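# Four arms lower a slung pipe into a trench

## Task

Using the slings, let the pipe down slowly into the trench until it lies along its full length on the trench floor. It counts as failed straight away if the pipe is moving quickly while in contact with a bank or the trench, for example by falling from above or by rolling in.

## Robot and tools

Robots: four identical i2rt Big YAM arms named arm1, arm2, arm3 and arm4. Each has six revolute joints, a two-finger gripper and a wrist camera. Two fixed room cameras, cam_high and cam_low, are not attached to any arm. A hand reaches roughly 1.0 m from its joint-1 axis.

Frames: every pose is given in one shared scene frame. Its origin is on the floor and +z is up. Each foot (base_link) faces along its own +x. Calibrated foot poses, as x y z then quaternion w x y z: arm1 -1.010 -0.478 +0.809 (+0.767, -0.008, -0.002, +0.641); arm2 -0.307 +0.516 +0.819 (+0.685, -0.007, -0.006, -0.728); arm3 +0.612 -0.542 +0.812 (+0.646, +0.002, -0.005, +0.763); arm4 +1.210 +0.500 +0.782 (+0.730, +0.001, -0.002, -0.683). The 'hand' point sits between the finger pads, about 1 cm short of the tips. Fingers point along the hand's +z and open along its y. Printed hand positions can be off, more so at long reach.

Joints (radians, absolute targets): joint1_rad -2.879..2.879 turns the arm about its foot, positive counter-clockwise from above, 0 = along the foot's facing. joint2_rad 0..3.141 shoulder, 0 = upper arm pointing back, positive raises it up and forward. joint3_rad 0..3.019 elbow, 0 = folded, positive opens. joint4_rad -1.692..1.57 hand pitch, positive tips fingers up. joint5_rad -1.57..1.57 sideways swing, positive to the arm's right. joint6_rad -2.094..2.094 hand roll, positive clockwise seen from behind. gripper_m 0..0.093 metres between fingertips (absolute). Done tolerances: ±0.045, ±0.14, ±0.09, ±0.055, ±0.03, ±0.035 rad, ±0.003 m.

Tool move: all keys optional. One object per arm, keyed arm1..arm4; an arm you omit receives nothing new. Inside an arm's object: "joints" is a map from joint name to absolute target; "target" is a list of seven numbers [x, y, z, qw, qx, qy, qz], an absolute hand pose in the scene frame in metres with a w-first quaternion, reached along a straight line from the current hand_target; "speed" is that line's top speed in m/s, 0.002 to 0.5, default 0.25, and is refused without "target". When "target" is present, "joints" may contain only gripper_m. Rotation speed is capped at twice the speed value in rad/s. All motions in one call start together; all hand lines in a call finish together, paced by the slowest. Paths ignore obstacles and other arms. Hands lag, drift, overshoot speed near full stretch, and often stop a centimetre or more off. Each control step clamps the commanded pose to within 100 mm and 20 degrees of the measured hand, then solves damped IK, favouring position. "cameras" is a list from arm1_cam_wrist, arm2_cam_wrist, arm3_cam_wrist, arm4_cam_wrist, cam_high, cam_low, all; omitted means all, [] means none. Unknown keys make a call invalid; out-of-range values get it refused, and a refusal or a stop cancels the later move/wait/finished_scene calls in that reply.

Tool wait: seconds from 0 to 10, plus optional cameras; commands nothing new. zoom_image: camera name and region [x0, y0, x1, y1] in pixels of that camera's 672x504 image, origin top-left, at most 504x504. read_manual: returns licence texts only. finished_scene: scene number 1 to 3; ends the scene irreversibly, so the pipe must already be resting correctly without help.

Results: per-arm state including joint_positions, Joint velocities (rad/s, gripper in m/s; 'within noise' when idle), joint torques (drive output in arm-joint order, includes gravity; joints 3 and 4 flip sign beyond ±28 N m), hand and hand_target. The 'move' line gives each moved arm 'done' or its worst status. Statuses: off_target (stopped short, may still push); time_out (the joint keeps a nearby target and keeps pushing; send its reported position to relax it); not_followed / 'joint command not followed' / 'pose unreachable' (a self- and inter-arm collision check withheld the targets; gripper commands still run). on_its_own lists uncommanded behaviour; 'held at' is the target, not the reading. Arms under 'as last shown' were not commanded and repeat old lines. The 'pictures' line orders the images, which may be slightly older than the state.

Gripper: on a hard part at full force the reading is up to 0.005 m under the part's width (or up to 0.002 m over). Closed on nothing it reads 0.000-0.003. Grip is light just under first-touch reading and reaches full force about 0.005 m below it. Release by commanding well above the reading.

Hazards: arms never stop on contact and can push hard; keep clear of the other arms, since the clearance check can be late and ignores fingers, gripper housings and cameras. A gripper closing on another arm's fingers counts as a press between robots and fails the scene. Long holding, stretched poses or pushing at the unreachable heat motors; MOTOR HOT appears near 85 °C and at 100 °C the arm goes limp (OVER-TEMPERATURE FAULT, 'limit_stop_at_motor_heat'), which could drop the pipe. Do not drop the pipe, release it while moving, let it roll, or knock anything off the work area or onto the floor. Loose objects can be nudged occasionally. Lower slowly and evenly with all slings so the pipe never meets a bank or the trench at speed.

Each tool is called after ">>>" in YAML: its name, and indented under it one key for each argument.

## Session

>>> move:

Scene clock: 0.00 s.
Joint torques (N m): no reading
Heat: arm1: hottest joint2_rad 29 °C; arm2: hottest gripper 29 °C; arm3: hottest joint2_rad 29 °C; arm4: hottest joint5_rad 29 °C.
Joint velocities: within noise
arm1.joint_positions: joint1_rad=+0.463 joint2_rad=+0.644 joint3_rad=+1.433 joint4_rad=-1.528 joint5_rad=-0.151 joint6_rad=+0.131 gripper_m=+0.09396
arm1.joint_status: not commanded
arm1.hand: x=-1.1007 y=-0.2799 z=+1.3245 quat_wxyz=(-0.162, +0.716, -0.571, -0.367) (m; scene frame)
arm1.hand_target: x=-1.1003 y=-0.2818 z=+1.3343 quat_wxyz=(-0.169, +0.713, -0.567, -0.376) (m; scene frame)
arm1.hand_status: not commanded
arm2.joint_positions: joint1_rad=+0.344 joint2_rad=+0.519 joint3_rad=+1.379 joint4_rad=-1.320 joint5_rad=+0.063 joint6_rad=+0.187 gripper_m=+0.09396
arm2.joint_status: not commanded
arm2.hand: x=-0.2620 y=+0.3341 z=+1.3801 quat_wxyz=(-0.439, -0.579, -0.615, +0.304) (m; scene frame)
arm2.hand_target: x=-0.2629 y=+0.3373 z=+1.3911 quat_wxyz=(-0.449, -0.575, -0.610, +0.310) (m; scene frame)
arm2.hand_status: not commanded
arm3.joint_positions: joint1_rad=-0.192 joint2_rad=+0.525 joint3_rad=+1.406 joint4_rad=-1.298 joint5_rad=-0.073 joint6_rad=+0.119 gripper_m=+0.09396
arm3.joint_status: not commanded
arm3.hand: x=+0.6033 y=-0.3522 z=+1.3879 quat_wxyz=(-0.348, +0.562, -0.618, -0.425) (m; scene frame)
arm3.hand_target: x=+0.6032 y=-0.3558 z=+1.3978 quat_wxyz=(-0.355, +0.558, -0.613, -0.433) (m; scene frame)
arm3.hand_status: not commanded
arm4.joint_positions: joint1_rad=-0.380 joint2_rad=+0.466 joint3_rad=+1.426 joint4_rad=-1.395 joint5_rad=+0.164 joint6_rad=+0.191 gripper_m=+0.09396
arm4.joint_status: not commanded
arm4.hand: x=+1.1323 y=+0.3633 z=+1.3533 quat_wxyz=(-0.305, -0.747, -0.388, +0.446) (m; scene frame)
arm4.hand_target: x=+1.1330 y=+0.3657 z=+1.3639 quat_wxyz=(-0.312, -0.741, -0.383, +0.454) (m; scene frame)
arm4.hand_status: not commanded
pictures: arm1_cam_wrist, arm2_cam_wrist, arm3_cam_wrist, arm4_cam_wrist, cam_high, cam_low

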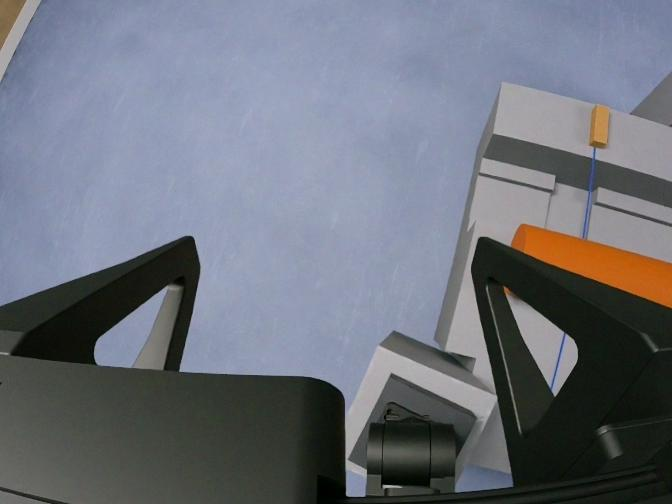

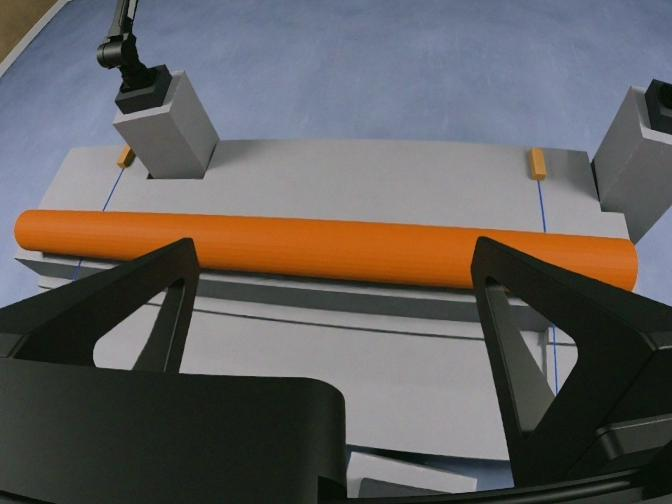

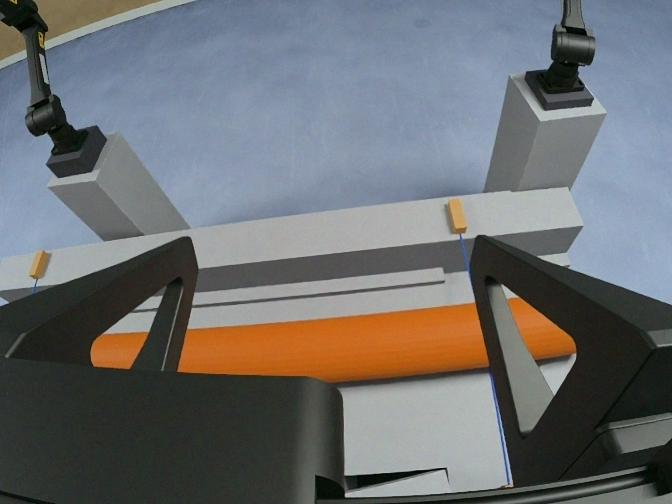

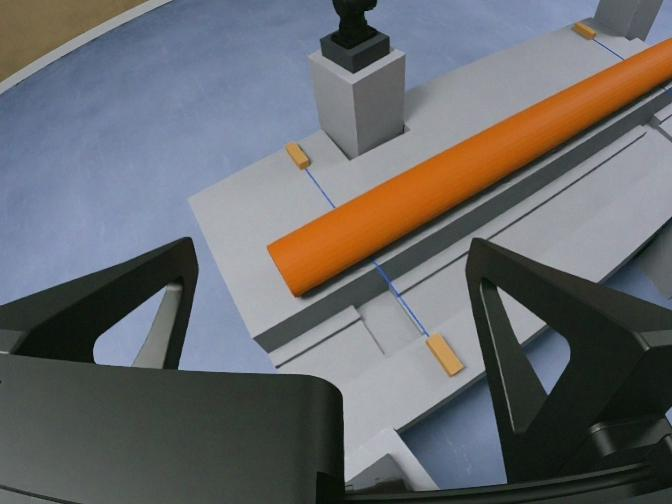

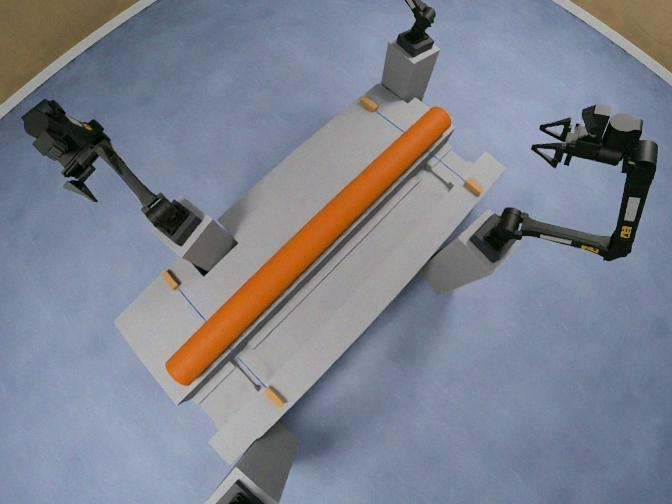

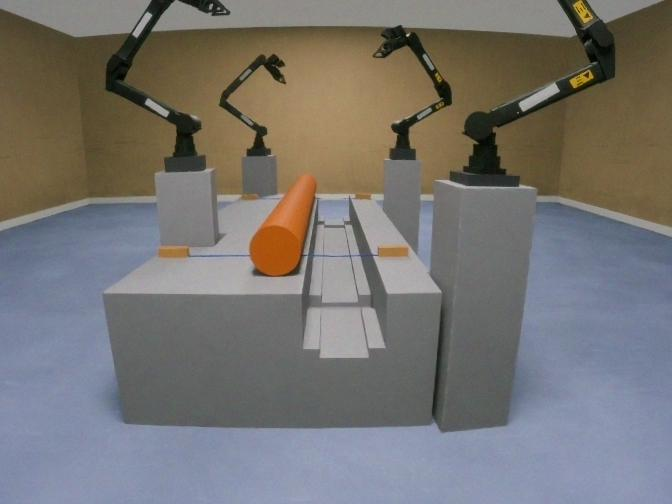

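>>> zoom_image:
  camera: "cam_low"
  region: [100, 170, 450, 432]

>>> zoom_image:
  camera: "cam_high"
  region: [110, 80, 510, 470]

>>> zoom_image:
  camera: "arm4_cam_wrist"
  region: [180, 20, 672, 420]

>>> zoom_image:
  camera: "arm2_cam_wrist"
  region: [0, 60, 500, 460]

>>> zoom_image:
  camera: "arm3_cam_wrist"
  region: [170, 100, 672, 500]

>>> zoom_image:
  camera: "arm1_cam_wrist"
  region: [340, 60, 672, 480]

Scaled by 1.440.

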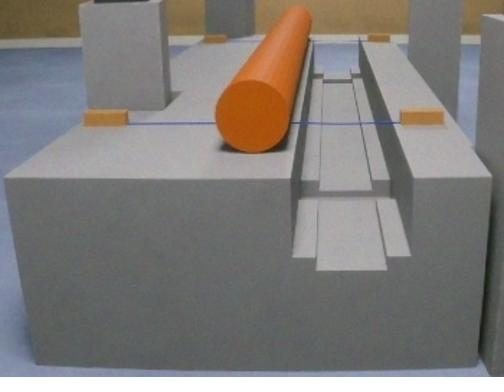

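Scaled by 1.260.

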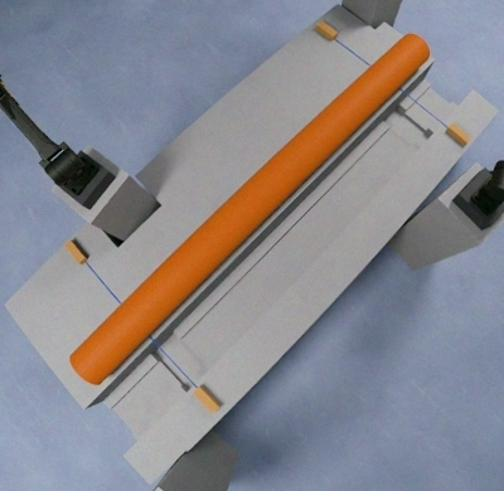

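Scaled by 1.024 from the camera's 672x504 image, which has a finer 960x720 frame.

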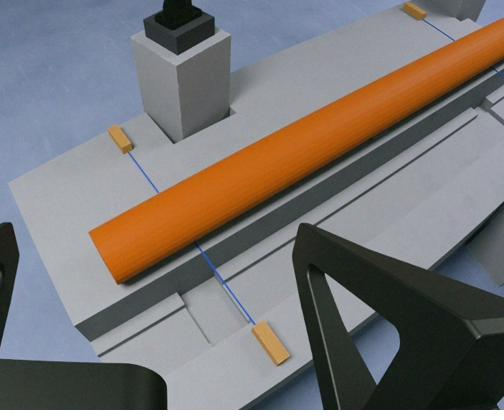

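Scaled by 1.008 from the camera's 672x504 image, which has a finer 960x720 frame.

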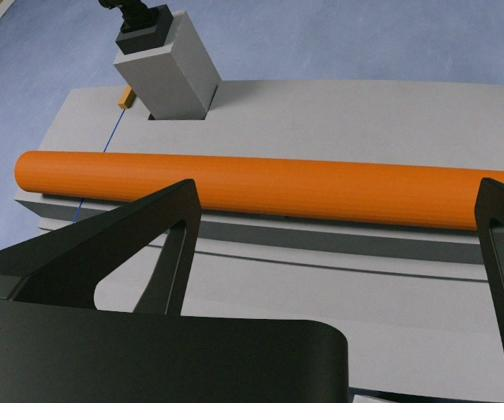

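Scaled by 1.004 from the camera's 672x504 image, which has a finer 960x720 frame.

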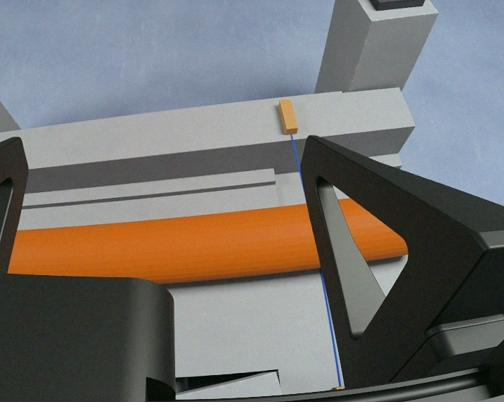

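Scaled by 1.200 from the camera's 672x504 image, which has a finer 960x720 frame.

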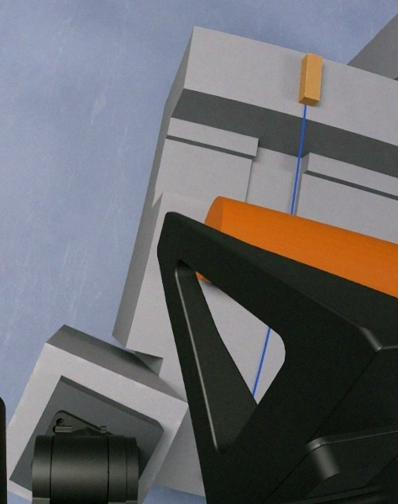

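>>> move:
  arm1: {"target": [-0.687, -0.533, 0.80, -0.2008, 0.678, -0.678, -0.2008], "speed": 0.25}
  arm2: {"target": [-0.72, 0.33, 0.80, 0.2008, 0.678, 0.678, -0.2008], "speed": 0.25}
  arm3: {"target": [0.845, -0.53, 0.80, -0.2008, 0.678, -0.678, -0.2008], "speed": 0.25}
  arm4: {"target": [0.868, 0.283, 0.80, 0.2008, 0.678, 0.678, -0.2008], "speed": 0.25}

Scene clock: 141.57 s.
Joint torques (N m): arm1=[-0.73 -11.75 7.09 0.42 -0.33 0.1] | arm2=[-1.61 -14.45 9.76 0.21 -0.53 0.06] | arm3=[0.67 -8.7 4.55 -0.06 -0.51 -0.02] | arm4=[0.91 -10.93 8.7 0.96 -0.28 0]
Heat: arm1: hottest joint3_rad 36 °C; arm2: hottest joint3_rad 38 °C; arm3: hottest joint3_rad 31 °C; arm4: hottest joint3_rad 33 °C.
move: arm1 off_target; arm2 off_target; arm3 done; arm4 off_target
Joint velocities: within noise
arm1.joint_positions: joint1_rad=-1.816 joint2_rad=+1.687 joint3_rad=+0.782 joint4_rad=-0.975 joint5_rad=-0.522 joint6_rad=-2.081 gripper_m=+0.09396
arm1.joint_status: not commanded
arm1.hand: x=-0.7005 y=-0.5242 z=+0.7994 quat_wxyz=(-0.197, +0.679, -0.674, -0.214) (m; scene frame)
arm1.hand_target: x=-0.6873 y=-0.5330 z=+0.8004 quat_wxyz=(-0.201, +0.678, -0.678, -0.201) (m; scene frame)
arm1.hand_status: off_target (0.016 m and 1.6 deg from the pose sent, 0.714 m and 23.6 deg at the start; pose on its path clipped on 27 of 112 steps; a joint's target at an end of its range on 54 of 112 steps)
arm2.joint_positions: joint1_rad=-1.271 joint2_rad=+1.781 joint3_rad=+0.876 joint4_rad=-0.581 joint5_rad=-0.544 joint6_rad=-1.300 gripper_m=+0.09396
arm2.joint_status: not commanded
arm2.hand: x=-0.6957 y=+0.3298 z=+0.7891 quat_wxyz=(-0.216, -0.682, -0.676, +0.177) (m; scene frame)
arm2.hand_target: x=-0.7193 y=+0.3303 z=+0.8006 quat_wxyz=(-0.201, -0.678, -0.678, +0.201) (m; scene frame)
arm2.hand_status: off_target (0.027 m and 3.3 deg from the pose sent, 0.739 m and 32.8 deg at the start)
arm3.joint_positions: joint1_rad=-2.058 joint2_rad=+1.440 joint3_rad=+0.486 joint4_rad=-0.837 joint5_rad=-0.533 joint6_rad=-1.952 gripper_m=+0.09396
arm3.joint_status: not commanded
arm3.hand: x=+0.8410 y=-0.5269 z=+0.7995 quat_wxyz=(-0.198, +0.677, -0.677, -0.209) (m; scene frame)
arm3.hand_target: x=+0.8450 y=-0.5300 z=+0.8001 quat_wxyz=(-0.201, +0.678, -0.678, -0.201) (m; scene frame)
arm3.hand_status: done (0.005 m and 1.0 deg from the pose sent, 0.660 m and 34.4 deg at the start; a joint's target at an end of its range on 31 of 112 steps)
arm4.joint_positions: joint1_rad=-1.298 joint2_rad=+1.555 joint3_rad=+0.699 joint4_rad=-0.563 joint5_rad=-0.534 joint6_rad=-1.148 gripper_m=+0.09396
arm4.joint_status: not commanded
arm4.hand: x=+0.8918 y=+0.2953 z=+0.7835 quat_wxyz=(-0.215, -0.694, -0.665, +0.170) (m; scene frame)
arm4.hand_target: x=+0.8691 y=+0.2834 z=+0.8009 quat_wxyz=(-0.201, -0.678, -0.678, +0.201) (m; scene frame)
arm4.hand_status: off_target (0.031 m and 4.5 deg from the pose sent, 0.618 m and 46.1 deg at the start)
pictures: arm1_cam_wrist, arm2_cam_wrist, arm3_cam_wrist, arm4_cam_wrist, cam_high, cam_low

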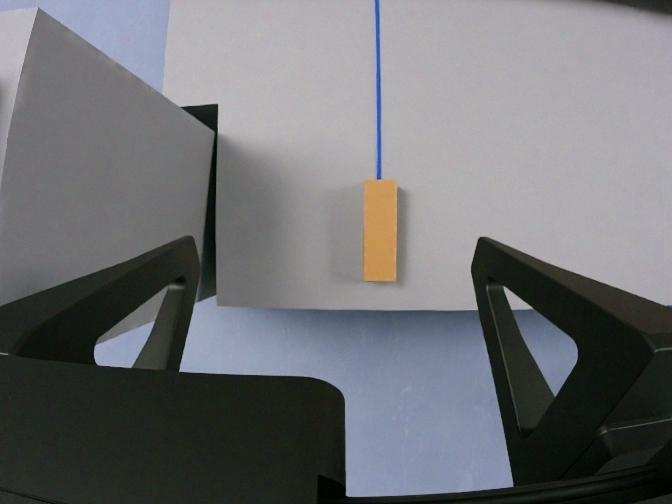

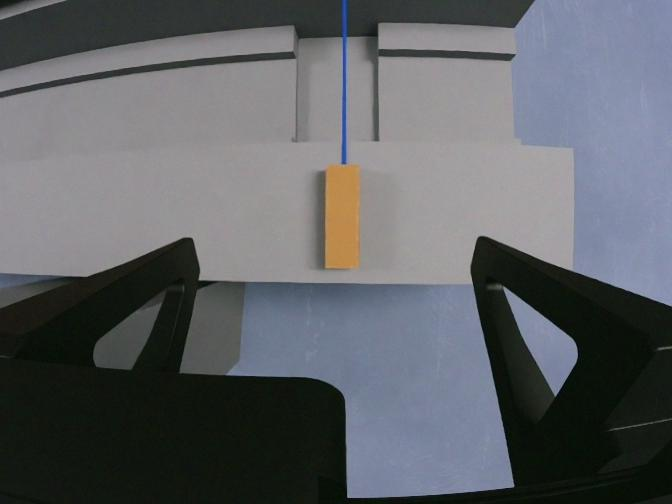

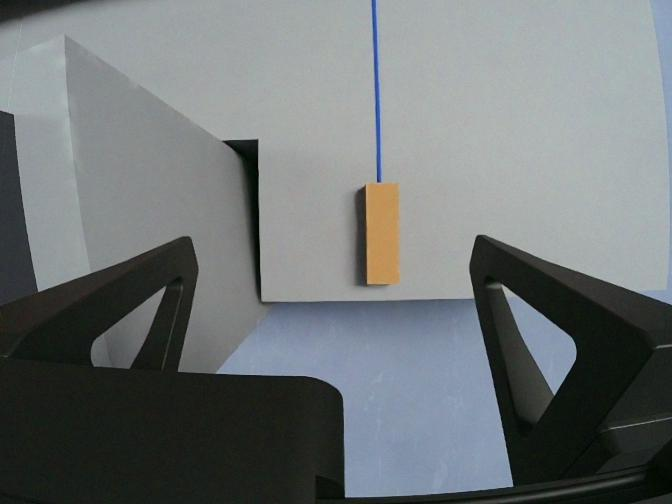

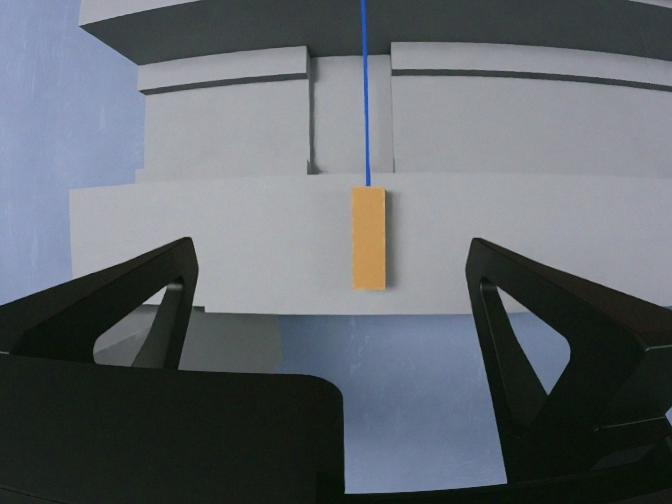

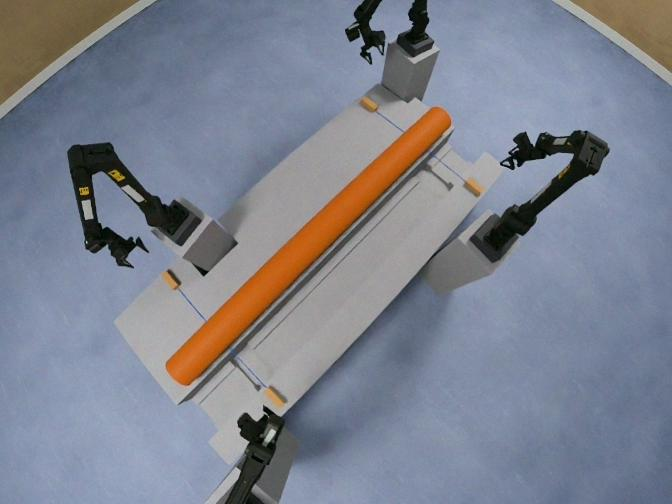

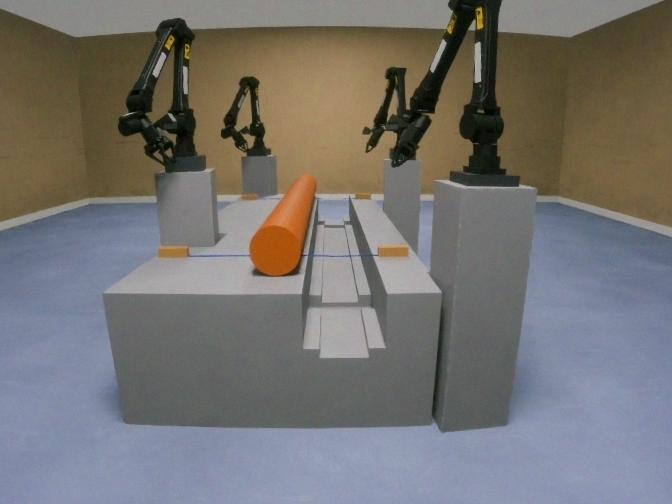

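>>> move:
  arm1: {"target": [-0.650, -0.500, 0.65, -0.2008, 0.678, -0.678, -0.2008], "speed": 0.2}
  arm2: {"target": [-0.7136, 0.290, 0.66, 0.2008, 0.678, 0.678, -0.2008], "speed": 0.2}
  arm3: {"target": [0.885, -0.500, 0.65, -0.2008, 0.678, -0.678, -0.2008], "speed": 0.2}
  arm4: {"target": [0.855, 0.266, 0.667, 0.2008, 0.678, 0.678, -0.2008], "speed": 0.2}

>>> zoom_image:
  camera: "arm1_cam_wrist"
  region: [180, 100, 500, 340]

>>> zoom_image:
  camera: "arm2_cam_wrist"
  region: [180, 100, 500, 340]

>>> zoom_image:
  camera: "arm3_cam_wrist"
  region: [180, 100, 500, 340]

>>> zoom_image:
  camera: "arm4_cam_wrist"
  region: [180, 100, 500, 340]

Scene clock: 171.17 s.
Joint torques (N m): arm1=[-0.09 -13.68 3.52 0.4 -0.51 0.11] | arm2=[0.26 -16.62 6.02 0.42 -0.48 0.21] | arm3=[1.79 -13.51 0.76 0.09 -0.76 0.1] | arm4=[0.97 -13.45 5.09 1.05 -0.24 0.31]
Heat: arm1: hottest joint3_rad 35 °C; arm2: hottest joint3_rad 36 °C; arm3: hottest joint3_rad 30 °C; arm4: hottest joint3_rad 34 °C.
move: arm1 done; arm2 off_target; arm3 done; arm4 off_target
Joint velocities: within noise
arm1.joint_positions: joint1_rad=-1.707 joint2_rad=+2.113 joint3_rad=+0.843 joint4_rad=-0.526 joint5_rad=-0.548 joint6_rad=-1.944 gripper_m=+0.09396
arm1.joint_status: not commanded
arm1.hand: x=-0.6582 y=-0.4996 z=+0.6537 quat_wxyz=(-0.198, +0.678, -0.678, -0.205) (m; scene frame)
arm1.hand_target: x=-0.6501 y=-0.4999 z=+0.6502 quat_wxyz=(-0.201, +0.678, -0.678, -0.201) (m; scene frame)
arm1.hand_status: done (0.009 m and 0.6 deg from the pose sent, 0.160 m and 1.6 deg at the start)
arm2.joint_positions: joint1_rad=-1.206 joint2_rad=+2.141 joint3_rad=+0.892 joint4_rad=-0.175 joint5_rad=-0.530 joint6_rad=-1.211 gripper_m=+0.09396
arm2.joint_status: not commanded
arm2.hand: x=-0.6981 y=+0.3000 z=+0.6540 quat_wxyz=(-0.209, -0.684, -0.674, +0.184) (m; scene frame)
arm2.hand_target: x=-0.7131 y=+0.2901 z=+0.6604 quat_wxyz=(-0.201, -0.678, -0.678, +0.201) (m; scene frame)
arm2.hand_status: off_target (0.019 m and 2.3 deg from the pose sent, 0.136 m and 3.3 deg at the start)
arm3.joint_positions: joint1_rad=-1.927 joint2_rad=+2.046 joint3_rad=+0.554 joint4_rad=-0.209 joint5_rad=-0.552 joint6_rad=-1.796 gripper_m=+0.09396
arm3.joint_status: not commanded
arm3.hand: x=+0.8814 y=-0.5014 z=+0.6500 quat_wxyz=(-0.198, +0.677, -0.679, -0.203) (m; scene frame)
arm3.hand_target: x=+0.8849 y=-0.4999 z=+0.6501 quat_wxyz=(-0.201, +0.678, -0.678, -0.201) (m; scene frame)
arm3.hand_status: done (0.004 m and 0.5 deg from the pose sent, 0.158 m and 1.0 deg at the start)
arm4.joint_positions: joint1_rad=-1.269 joint2_rad=+1.952 joint3_rad=+0.722 joint4_rad=-0.153 joint5_rad=-0.529 joint6_rad=-1.144 gripper_m=+0.09396
arm4.joint_status: not commanded
arm4.hand: x=+0.8729 y=+0.2769 z=+0.6592 quat_wxyz=(-0.209, -0.683, -0.676, +0.181) (m; scene frame)
arm4.hand_target: x=+0.8555 y=+0.2662 z=+0.6676 quat_wxyz=(-0.201, -0.678, -0.678, +0.201) (m; scene frame)
arm4.hand_status: off_target (0.022 m and 2.5 deg from the pose sent, 0.126 m and 4.5 deg at the start)
pictures: arm1_cam_wrist, arm2_cam_wrist, arm3_cam_wrist, arm4_cam_wrist, cam_high, cam_low

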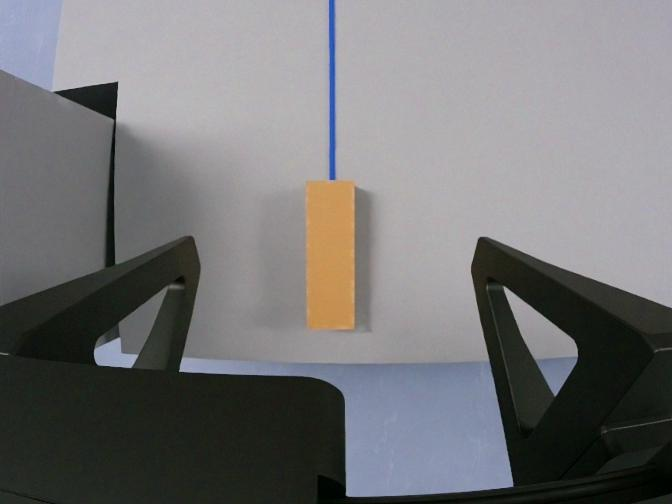

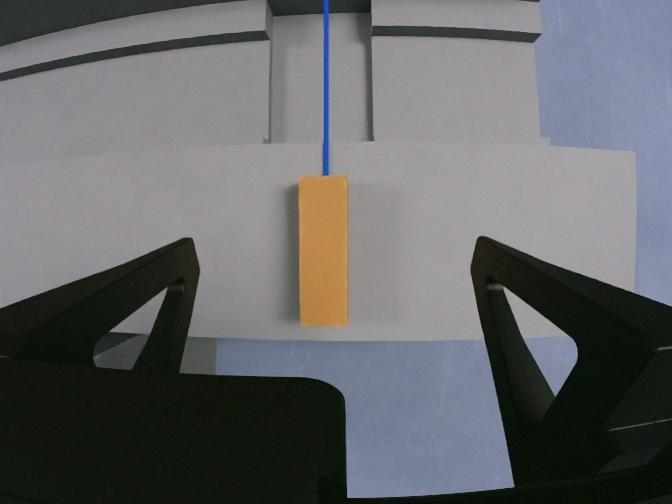

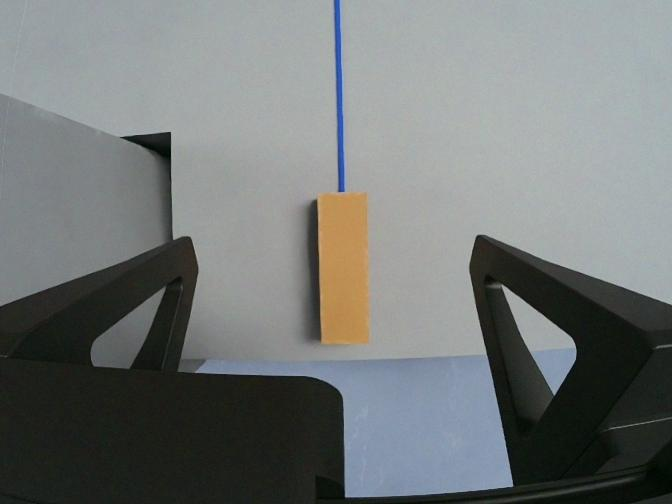

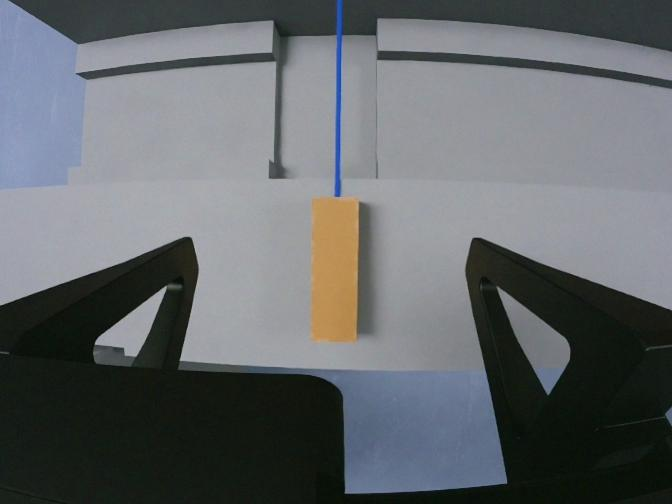

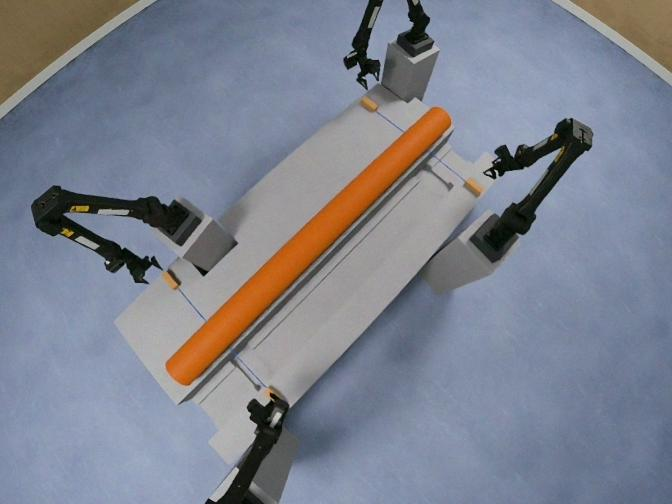

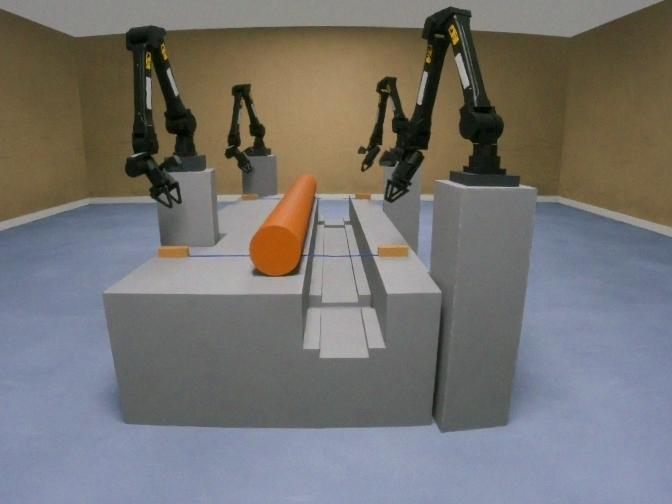

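Scaled by 1.575 from the camera's 672x504 image, which has a finer 960x720 frame.

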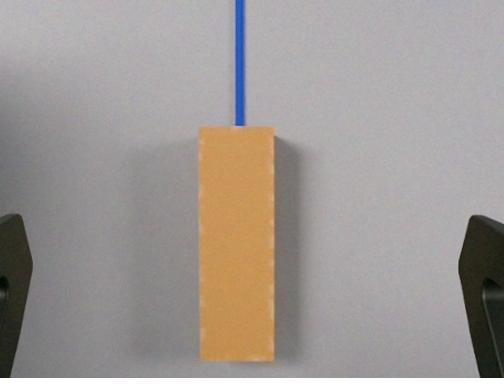

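Scaled by 1.575 from the camera's 672x504 image, which has a finer 960x720 frame.

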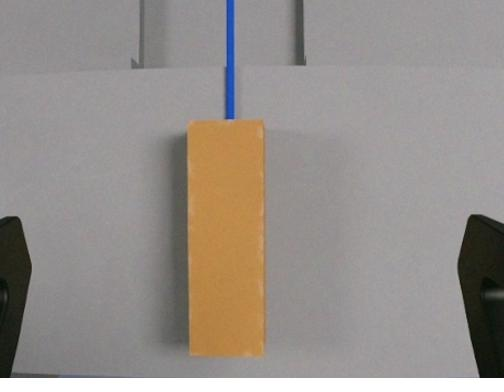

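Scaled by 1.575 from the camera's 672x504 image, which has a finer 960x720 frame.

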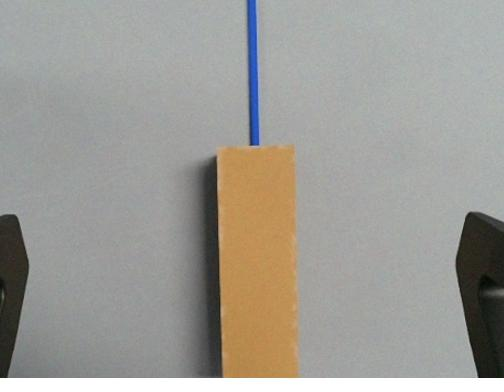

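Scaled by 1.575 from the camera's 672x504 image, which has a finer 960x720 frame.

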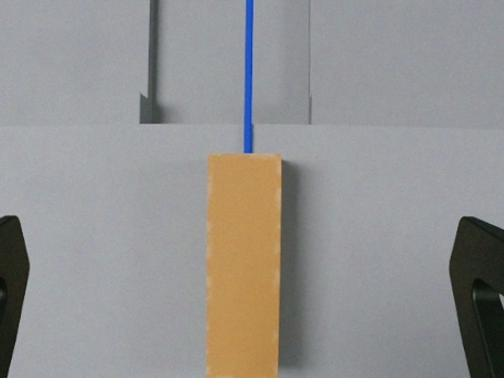

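>>> move:
  arm2: {"target": [-0.45, 0.11, 0.80, 0.2008, 0.678, 0.678, -0.2008], "speed": 0.25}
  arm4: {"target": [0.72, 0.11, 0.80, 0.2008, 0.678, 0.678, -0.2008], "speed": 0.25}
  arm1: {"target": [-0.45, -0.0, 0.80, -0.2008, 0.678, -0.678, -0.2008], "speed": 0.25}
  arm3: {"target": [0.9, -0.20, 0.85, -0.2008, 0.678, -0.678, -0.2008], "speed": 0.25}

Scene clock: 196.83 s.
Joint torques (N m): arm1=[-0.67 -21.48 11.32 0.77 -0.29 0.06] | arm2=[-0.32 -11.52 7.65 0.1 -0.18 0.22] | arm3=[1.32 -14.68 8.28 0.27 -0.36 0.11] | arm4=[0.91 -18.08 10.5 0.28 -0.18 0.3]
Heat: arm1: hottest joint3_rad 34 °C; arm2: hottest joint3_rad 34 °C; arm3: hottest joint2_rad 30 °C; arm4: hottest joint3_rad 33 °C.
move: arm1 off_target; arm2 done; arm3 off_target; arm4 off_target
Joint velocities: within noise
arm1.joint_positions: joint1_rad=-0.789 joint2_rad=+2.227 joint3_rad=+1.738 joint4_rad=-0.726 joint5_rad=-0.483 joint6_rad=-0.890 gripper_m=+0.09396
arm1.joint_status: not commanded
arm1.hand: x=-0.4604 y=-0.0025 z=+0.8100 quat_wxyz=(-0.205, +0.683, -0.672, -0.201) (m; scene frame)
arm1.hand_target: x=-0.4506 y=-0.0005 z=+0.8000 quat_wxyz=(-0.201, +0.678, -0.678, -0.201) (m; scene frame)
arm1.hand_status: off_target (0.015 m and 1.0 deg from the pose sent, 0.561 m and 0.6 deg at the start)
arm2.joint_positions: joint1_rad=-0.370 joint2_rad=+1.618 joint3_rad=+0.593 joint4_rad=-0.036 joint5_rad=-0.224 joint6_rad=-0.375 gripper_m=+0.09396
arm2.joint_status: not commanded
arm2.hand: x=-0.4500 y=+0.1148 z=+0.7949 quat_wxyz=(-0.199, -0.678, -0.679, +0.199) (m; scene frame)
arm2.hand_target: x=-0.4500 y=+0.1101 z=+0.8000 quat_wxyz=(-0.201, -0.678, -0.678, +0.201) (m; scene frame)
arm2.hand_status: done (0.007 m and 0.3 deg from the pose sent, 0.345 m and 2.3 deg at the start)
arm3.joint_positions: joint1_rad=-1.022 joint2_rad=+1.549 joint3_rad=+0.746 joint4_rad=-0.406 joint5_rad=-0.422 joint6_rad=-0.777 gripper_m=+0.09396
arm3.joint_status: not commanded
arm3.hand: x=+0.8898 y=-0.2091 z=+0.8360 quat_wxyz=(-0.187, +0.680, -0.680, -0.203) (m; scene frame)
arm3.hand_target: x=+0.8996 y=-0.2003 z=+0.8501 quat_wxyz=(-0.201, +0.678, -0.678, -0.201) (m; scene frame)
arm3.hand_status: off_target (0.020 m and 1.7 deg from the pose sent, 0.362 m and 0.5 deg at the start)
arm4.joint_positions: joint1_rad=-1.099 joint2_rad=+1.968 joint3_rad=+1.319 joint4_rad=-0.625 joint5_rad=-0.482 joint6_rad=-0.958 gripper_m=+0.09396
arm4.joint_status: not commanded
arm4.hand: x=+0.7339 y=+0.1237 z=+0.7869 quat_wxyz=(-0.203, -0.680, -0.678, +0.189) (m; scene frame)
arm4.hand_target: x=+0.7208 y=+0.1104 z=+0.8005 quat_wxyz=(-0.201, -0.678, -0.678, +0.201) (m; scene frame)
arm4.hand_status: off_target (0.023 m and 1.4 deg from the pose sent, 0.267 m and 2.5 deg at the start)
pictures: arm1_cam_wrist, arm2_cam_wrist, arm3_cam_wrist, arm4_cam_wrist, cam_high, cam_low

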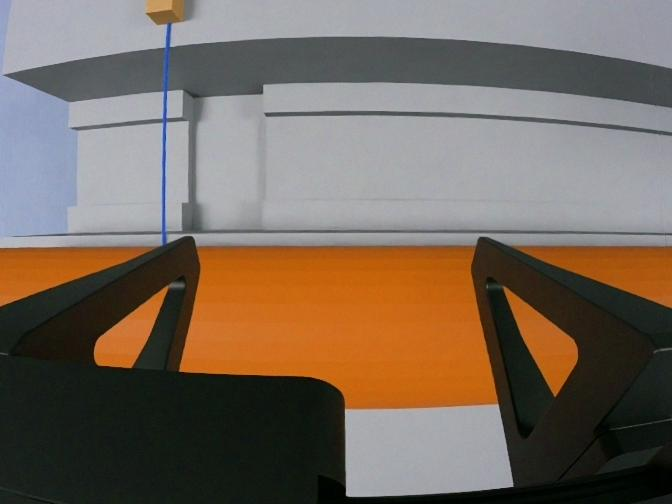

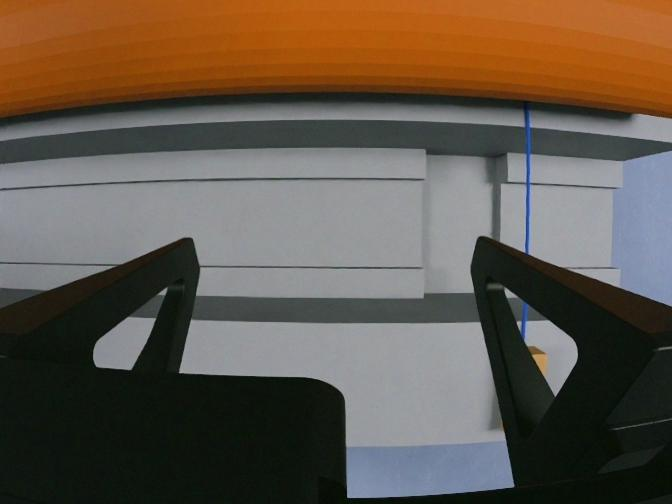

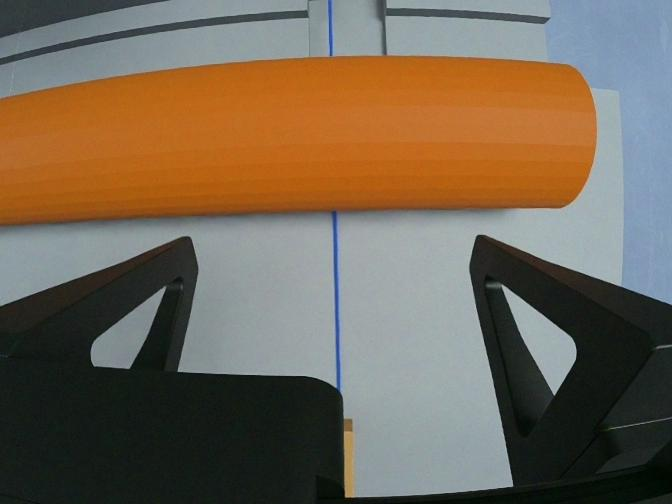

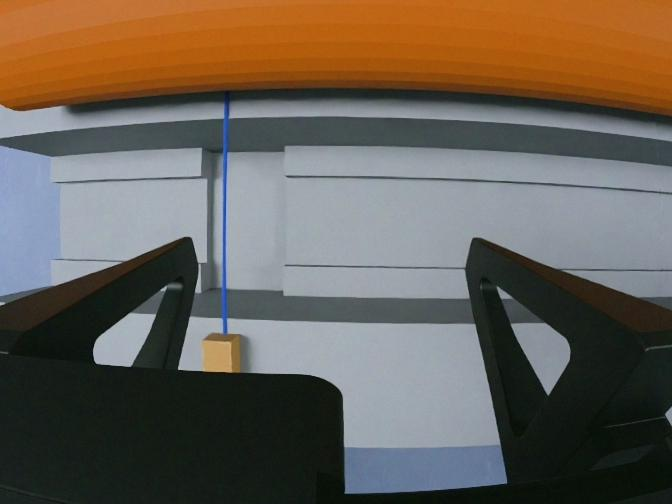

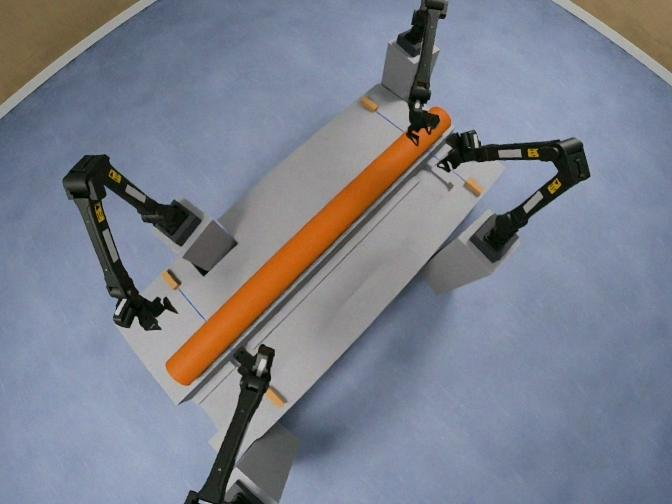

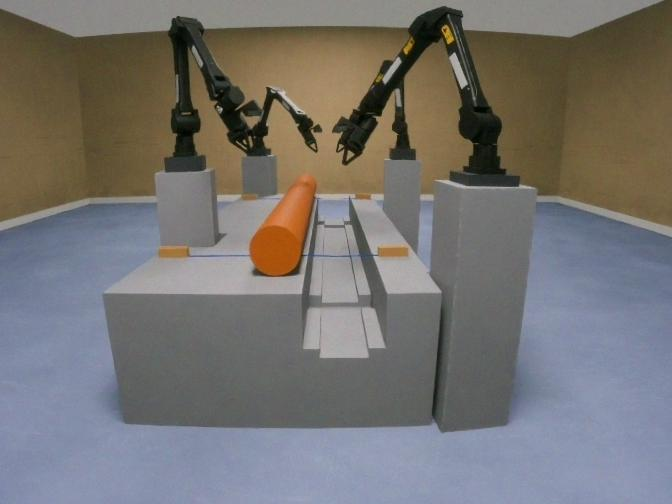

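>>> move:
  arm1: {"target": [-0.653, -0.482, 0.52, -0.2008, 0.678, -0.678, -0.2008], "speed": 0.25}
  arm2: {"target": [-0.699, 0.277, 0.526, 0.2008, 0.678, 0.678, -0.2008], "speed": 0.25}
  arm3: {"target": [0.891, -0.498, 0.52, -0.2008, 0.678, -0.678, -0.2008], "speed": 0.25}
  arm4: {"target": [0.863, 0.271, 0.528, 0.2008, 0.678, 0.678, -0.2008], "speed": 0.25}

Scene clock: 238.10 s.
Joint torques (N m): arm1=[0.32 -15.27 0.96 -0.2 -0.42 -0.09] | arm2=[-0.97 -17.26 2.76 -0.5 -0.6 0.1] | arm3=[1.55 -15.56 -1.24 -0.59 -0.59 -0.08] | arm4=[-0.15 -15.44 0.59 1.14 -0.39 -0.01]
Heat: arm1: hottest joint3_rad 39 °C; arm2: hottest joint3_rad 35 °C; arm3: hottest joint3_rad 33 °C; arm4: hottest joint3_rad 35 °C.
move: arm1 done; arm2 done; arm3 done; arm4 done
Joint velocities: within noise
arm1.joint_positions: joint1_rad=-1.663 joint2_rad=+2.480 joint3_rad=+0.961 joint4_rad=-0.214 joint5_rad=-0.559 joint6_rad=-1.873 gripper_m=+0.09396
arm1.joint_status: not commanded
arm1.hand: x=-0.6479 y=-0.4861 z=+0.5253 quat_wxyz=(-0.206, +0.675, -0.682, -0.192) (m; scene frame)
arm1.hand_target: x=-0.6532 y=-0.4821 z=+0.5201 quat_wxyz=(-0.201, +0.678, -0.678, -0.201) (m; scene frame)
arm1.hand_status: done (0.008 m and 1.3 deg from the pose sent, 0.593 m and 1.0 deg at the start)
arm2.joint_positions: joint1_rad=-1.153 joint2_rad=+2.502 joint3_rad=+1.015 joint4_rad=+0.132 joint5_rad=-0.520 joint6_rad=-1.156 gripper_m=+0.09396
arm2.joint_status: not commanded
arm2.hand: x=-0.6959 y=+0.2760 z=+0.5276 quat_wxyz=(-0.200, -0.678, -0.678, +0.202) (m; scene frame)
arm2.hand_target: x=-0.6990 y=+0.2771 z=+0.5261 quat_wxyz=(-0.201, -0.678, -0.678, +0.201) (m; scene frame)
arm2.hand_status: done (0.004 m and 0.2 deg from the pose sent, 0.401 m and 0.3 deg at the start)
arm3.joint_positions: joint1_rad=-1.919 joint2_rad=+2.502 joint3_rad=+0.735 joint4_rad=+0.092 joint5_rad=-0.556 joint6_rad=-1.773 gripper_m=+0.09396
arm3.joint_status: not commanded
arm3.hand: x=+0.8937 y=-0.4996 z=+0.5217 quat_wxyz=(-0.204, +0.675, -0.681, -0.197) (m; scene frame)
arm3.hand_target: x=+0.8909 y=-0.4980 z=+0.5200 quat_wxyz=(-0.201, +0.678, -0.678, -0.201) (m; scene frame)
arm3.hand_status: done (0.004 m and 0.8 deg from the pose sent, 0.428 m and 1.6 deg at the start)
arm4.joint_positions: joint1_rad=-1.259 joint2_rad=+2.378 joint3_rad=+0.841 joint4_rad=+0.181 joint5_rad=-0.525 joint6_rad=-1.123 gripper_m=+0.09396
arm4.joint_status: not commanded
arm4.hand: x=+0.8685 y=+0.2710 z=+0.5248 quat_wxyz=(-0.205, -0.683, -0.675, +0.189) (m; scene frame)
arm4.hand_target: x=+0.8630 y=+0.2711 z=+0.5280 quat_wxyz=(-0.201, -0.678, -0.678, +0.201) (m; scene frame)
arm4.hand_status: done (0.006 m and 1.6 deg from the pose sent, 0.325 m and 1.4 deg at the start)
pictures: arm1_cam_wrist, arm2_cam_wrist, arm3_cam_wrist, arm4_cam_wrist, cam_high, cam_low

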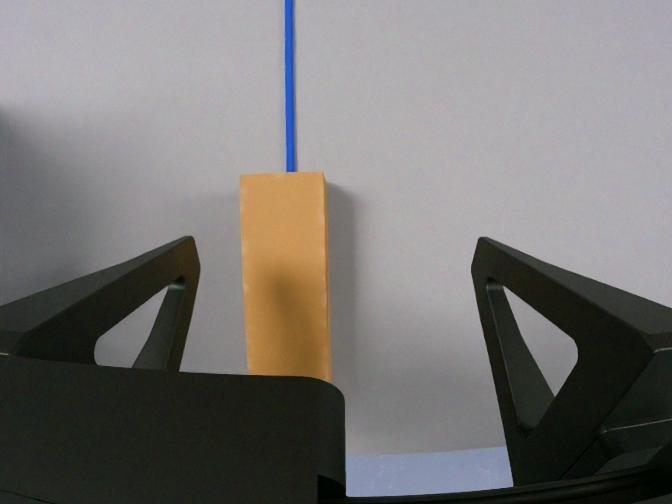

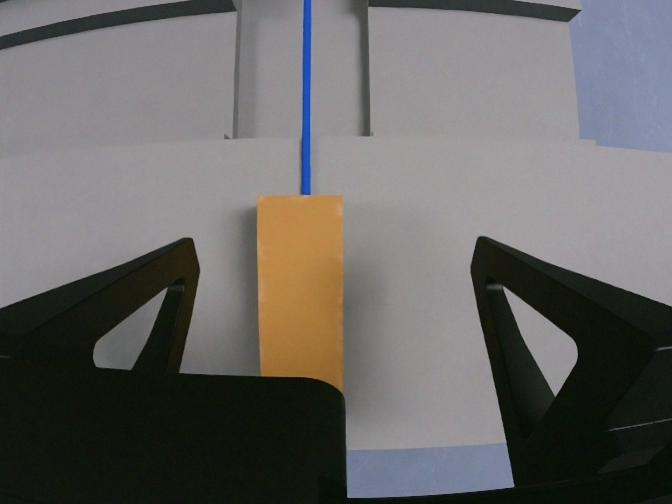

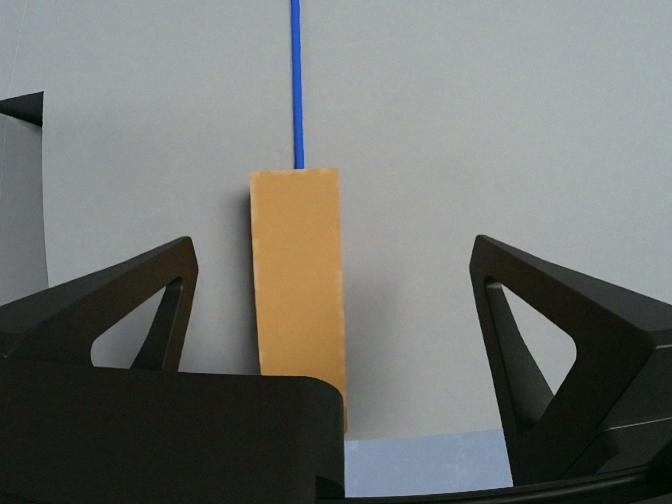

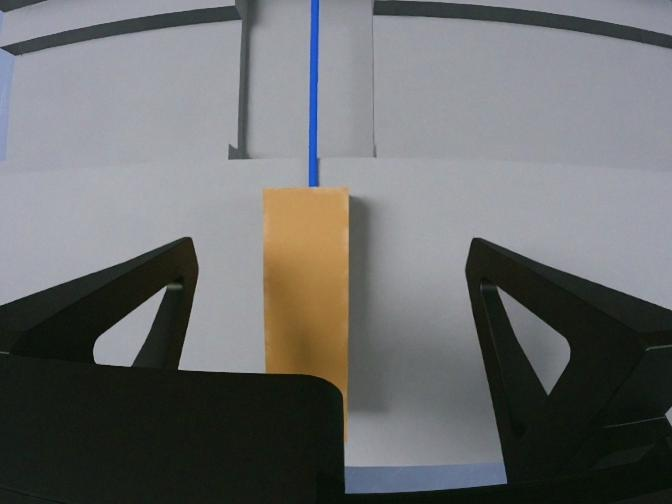

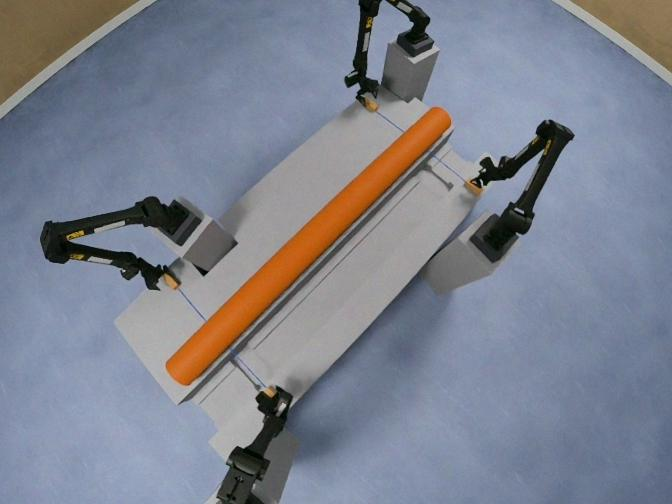

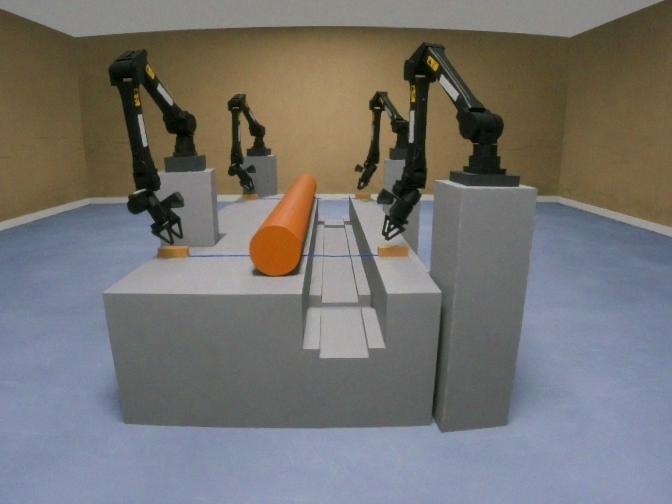

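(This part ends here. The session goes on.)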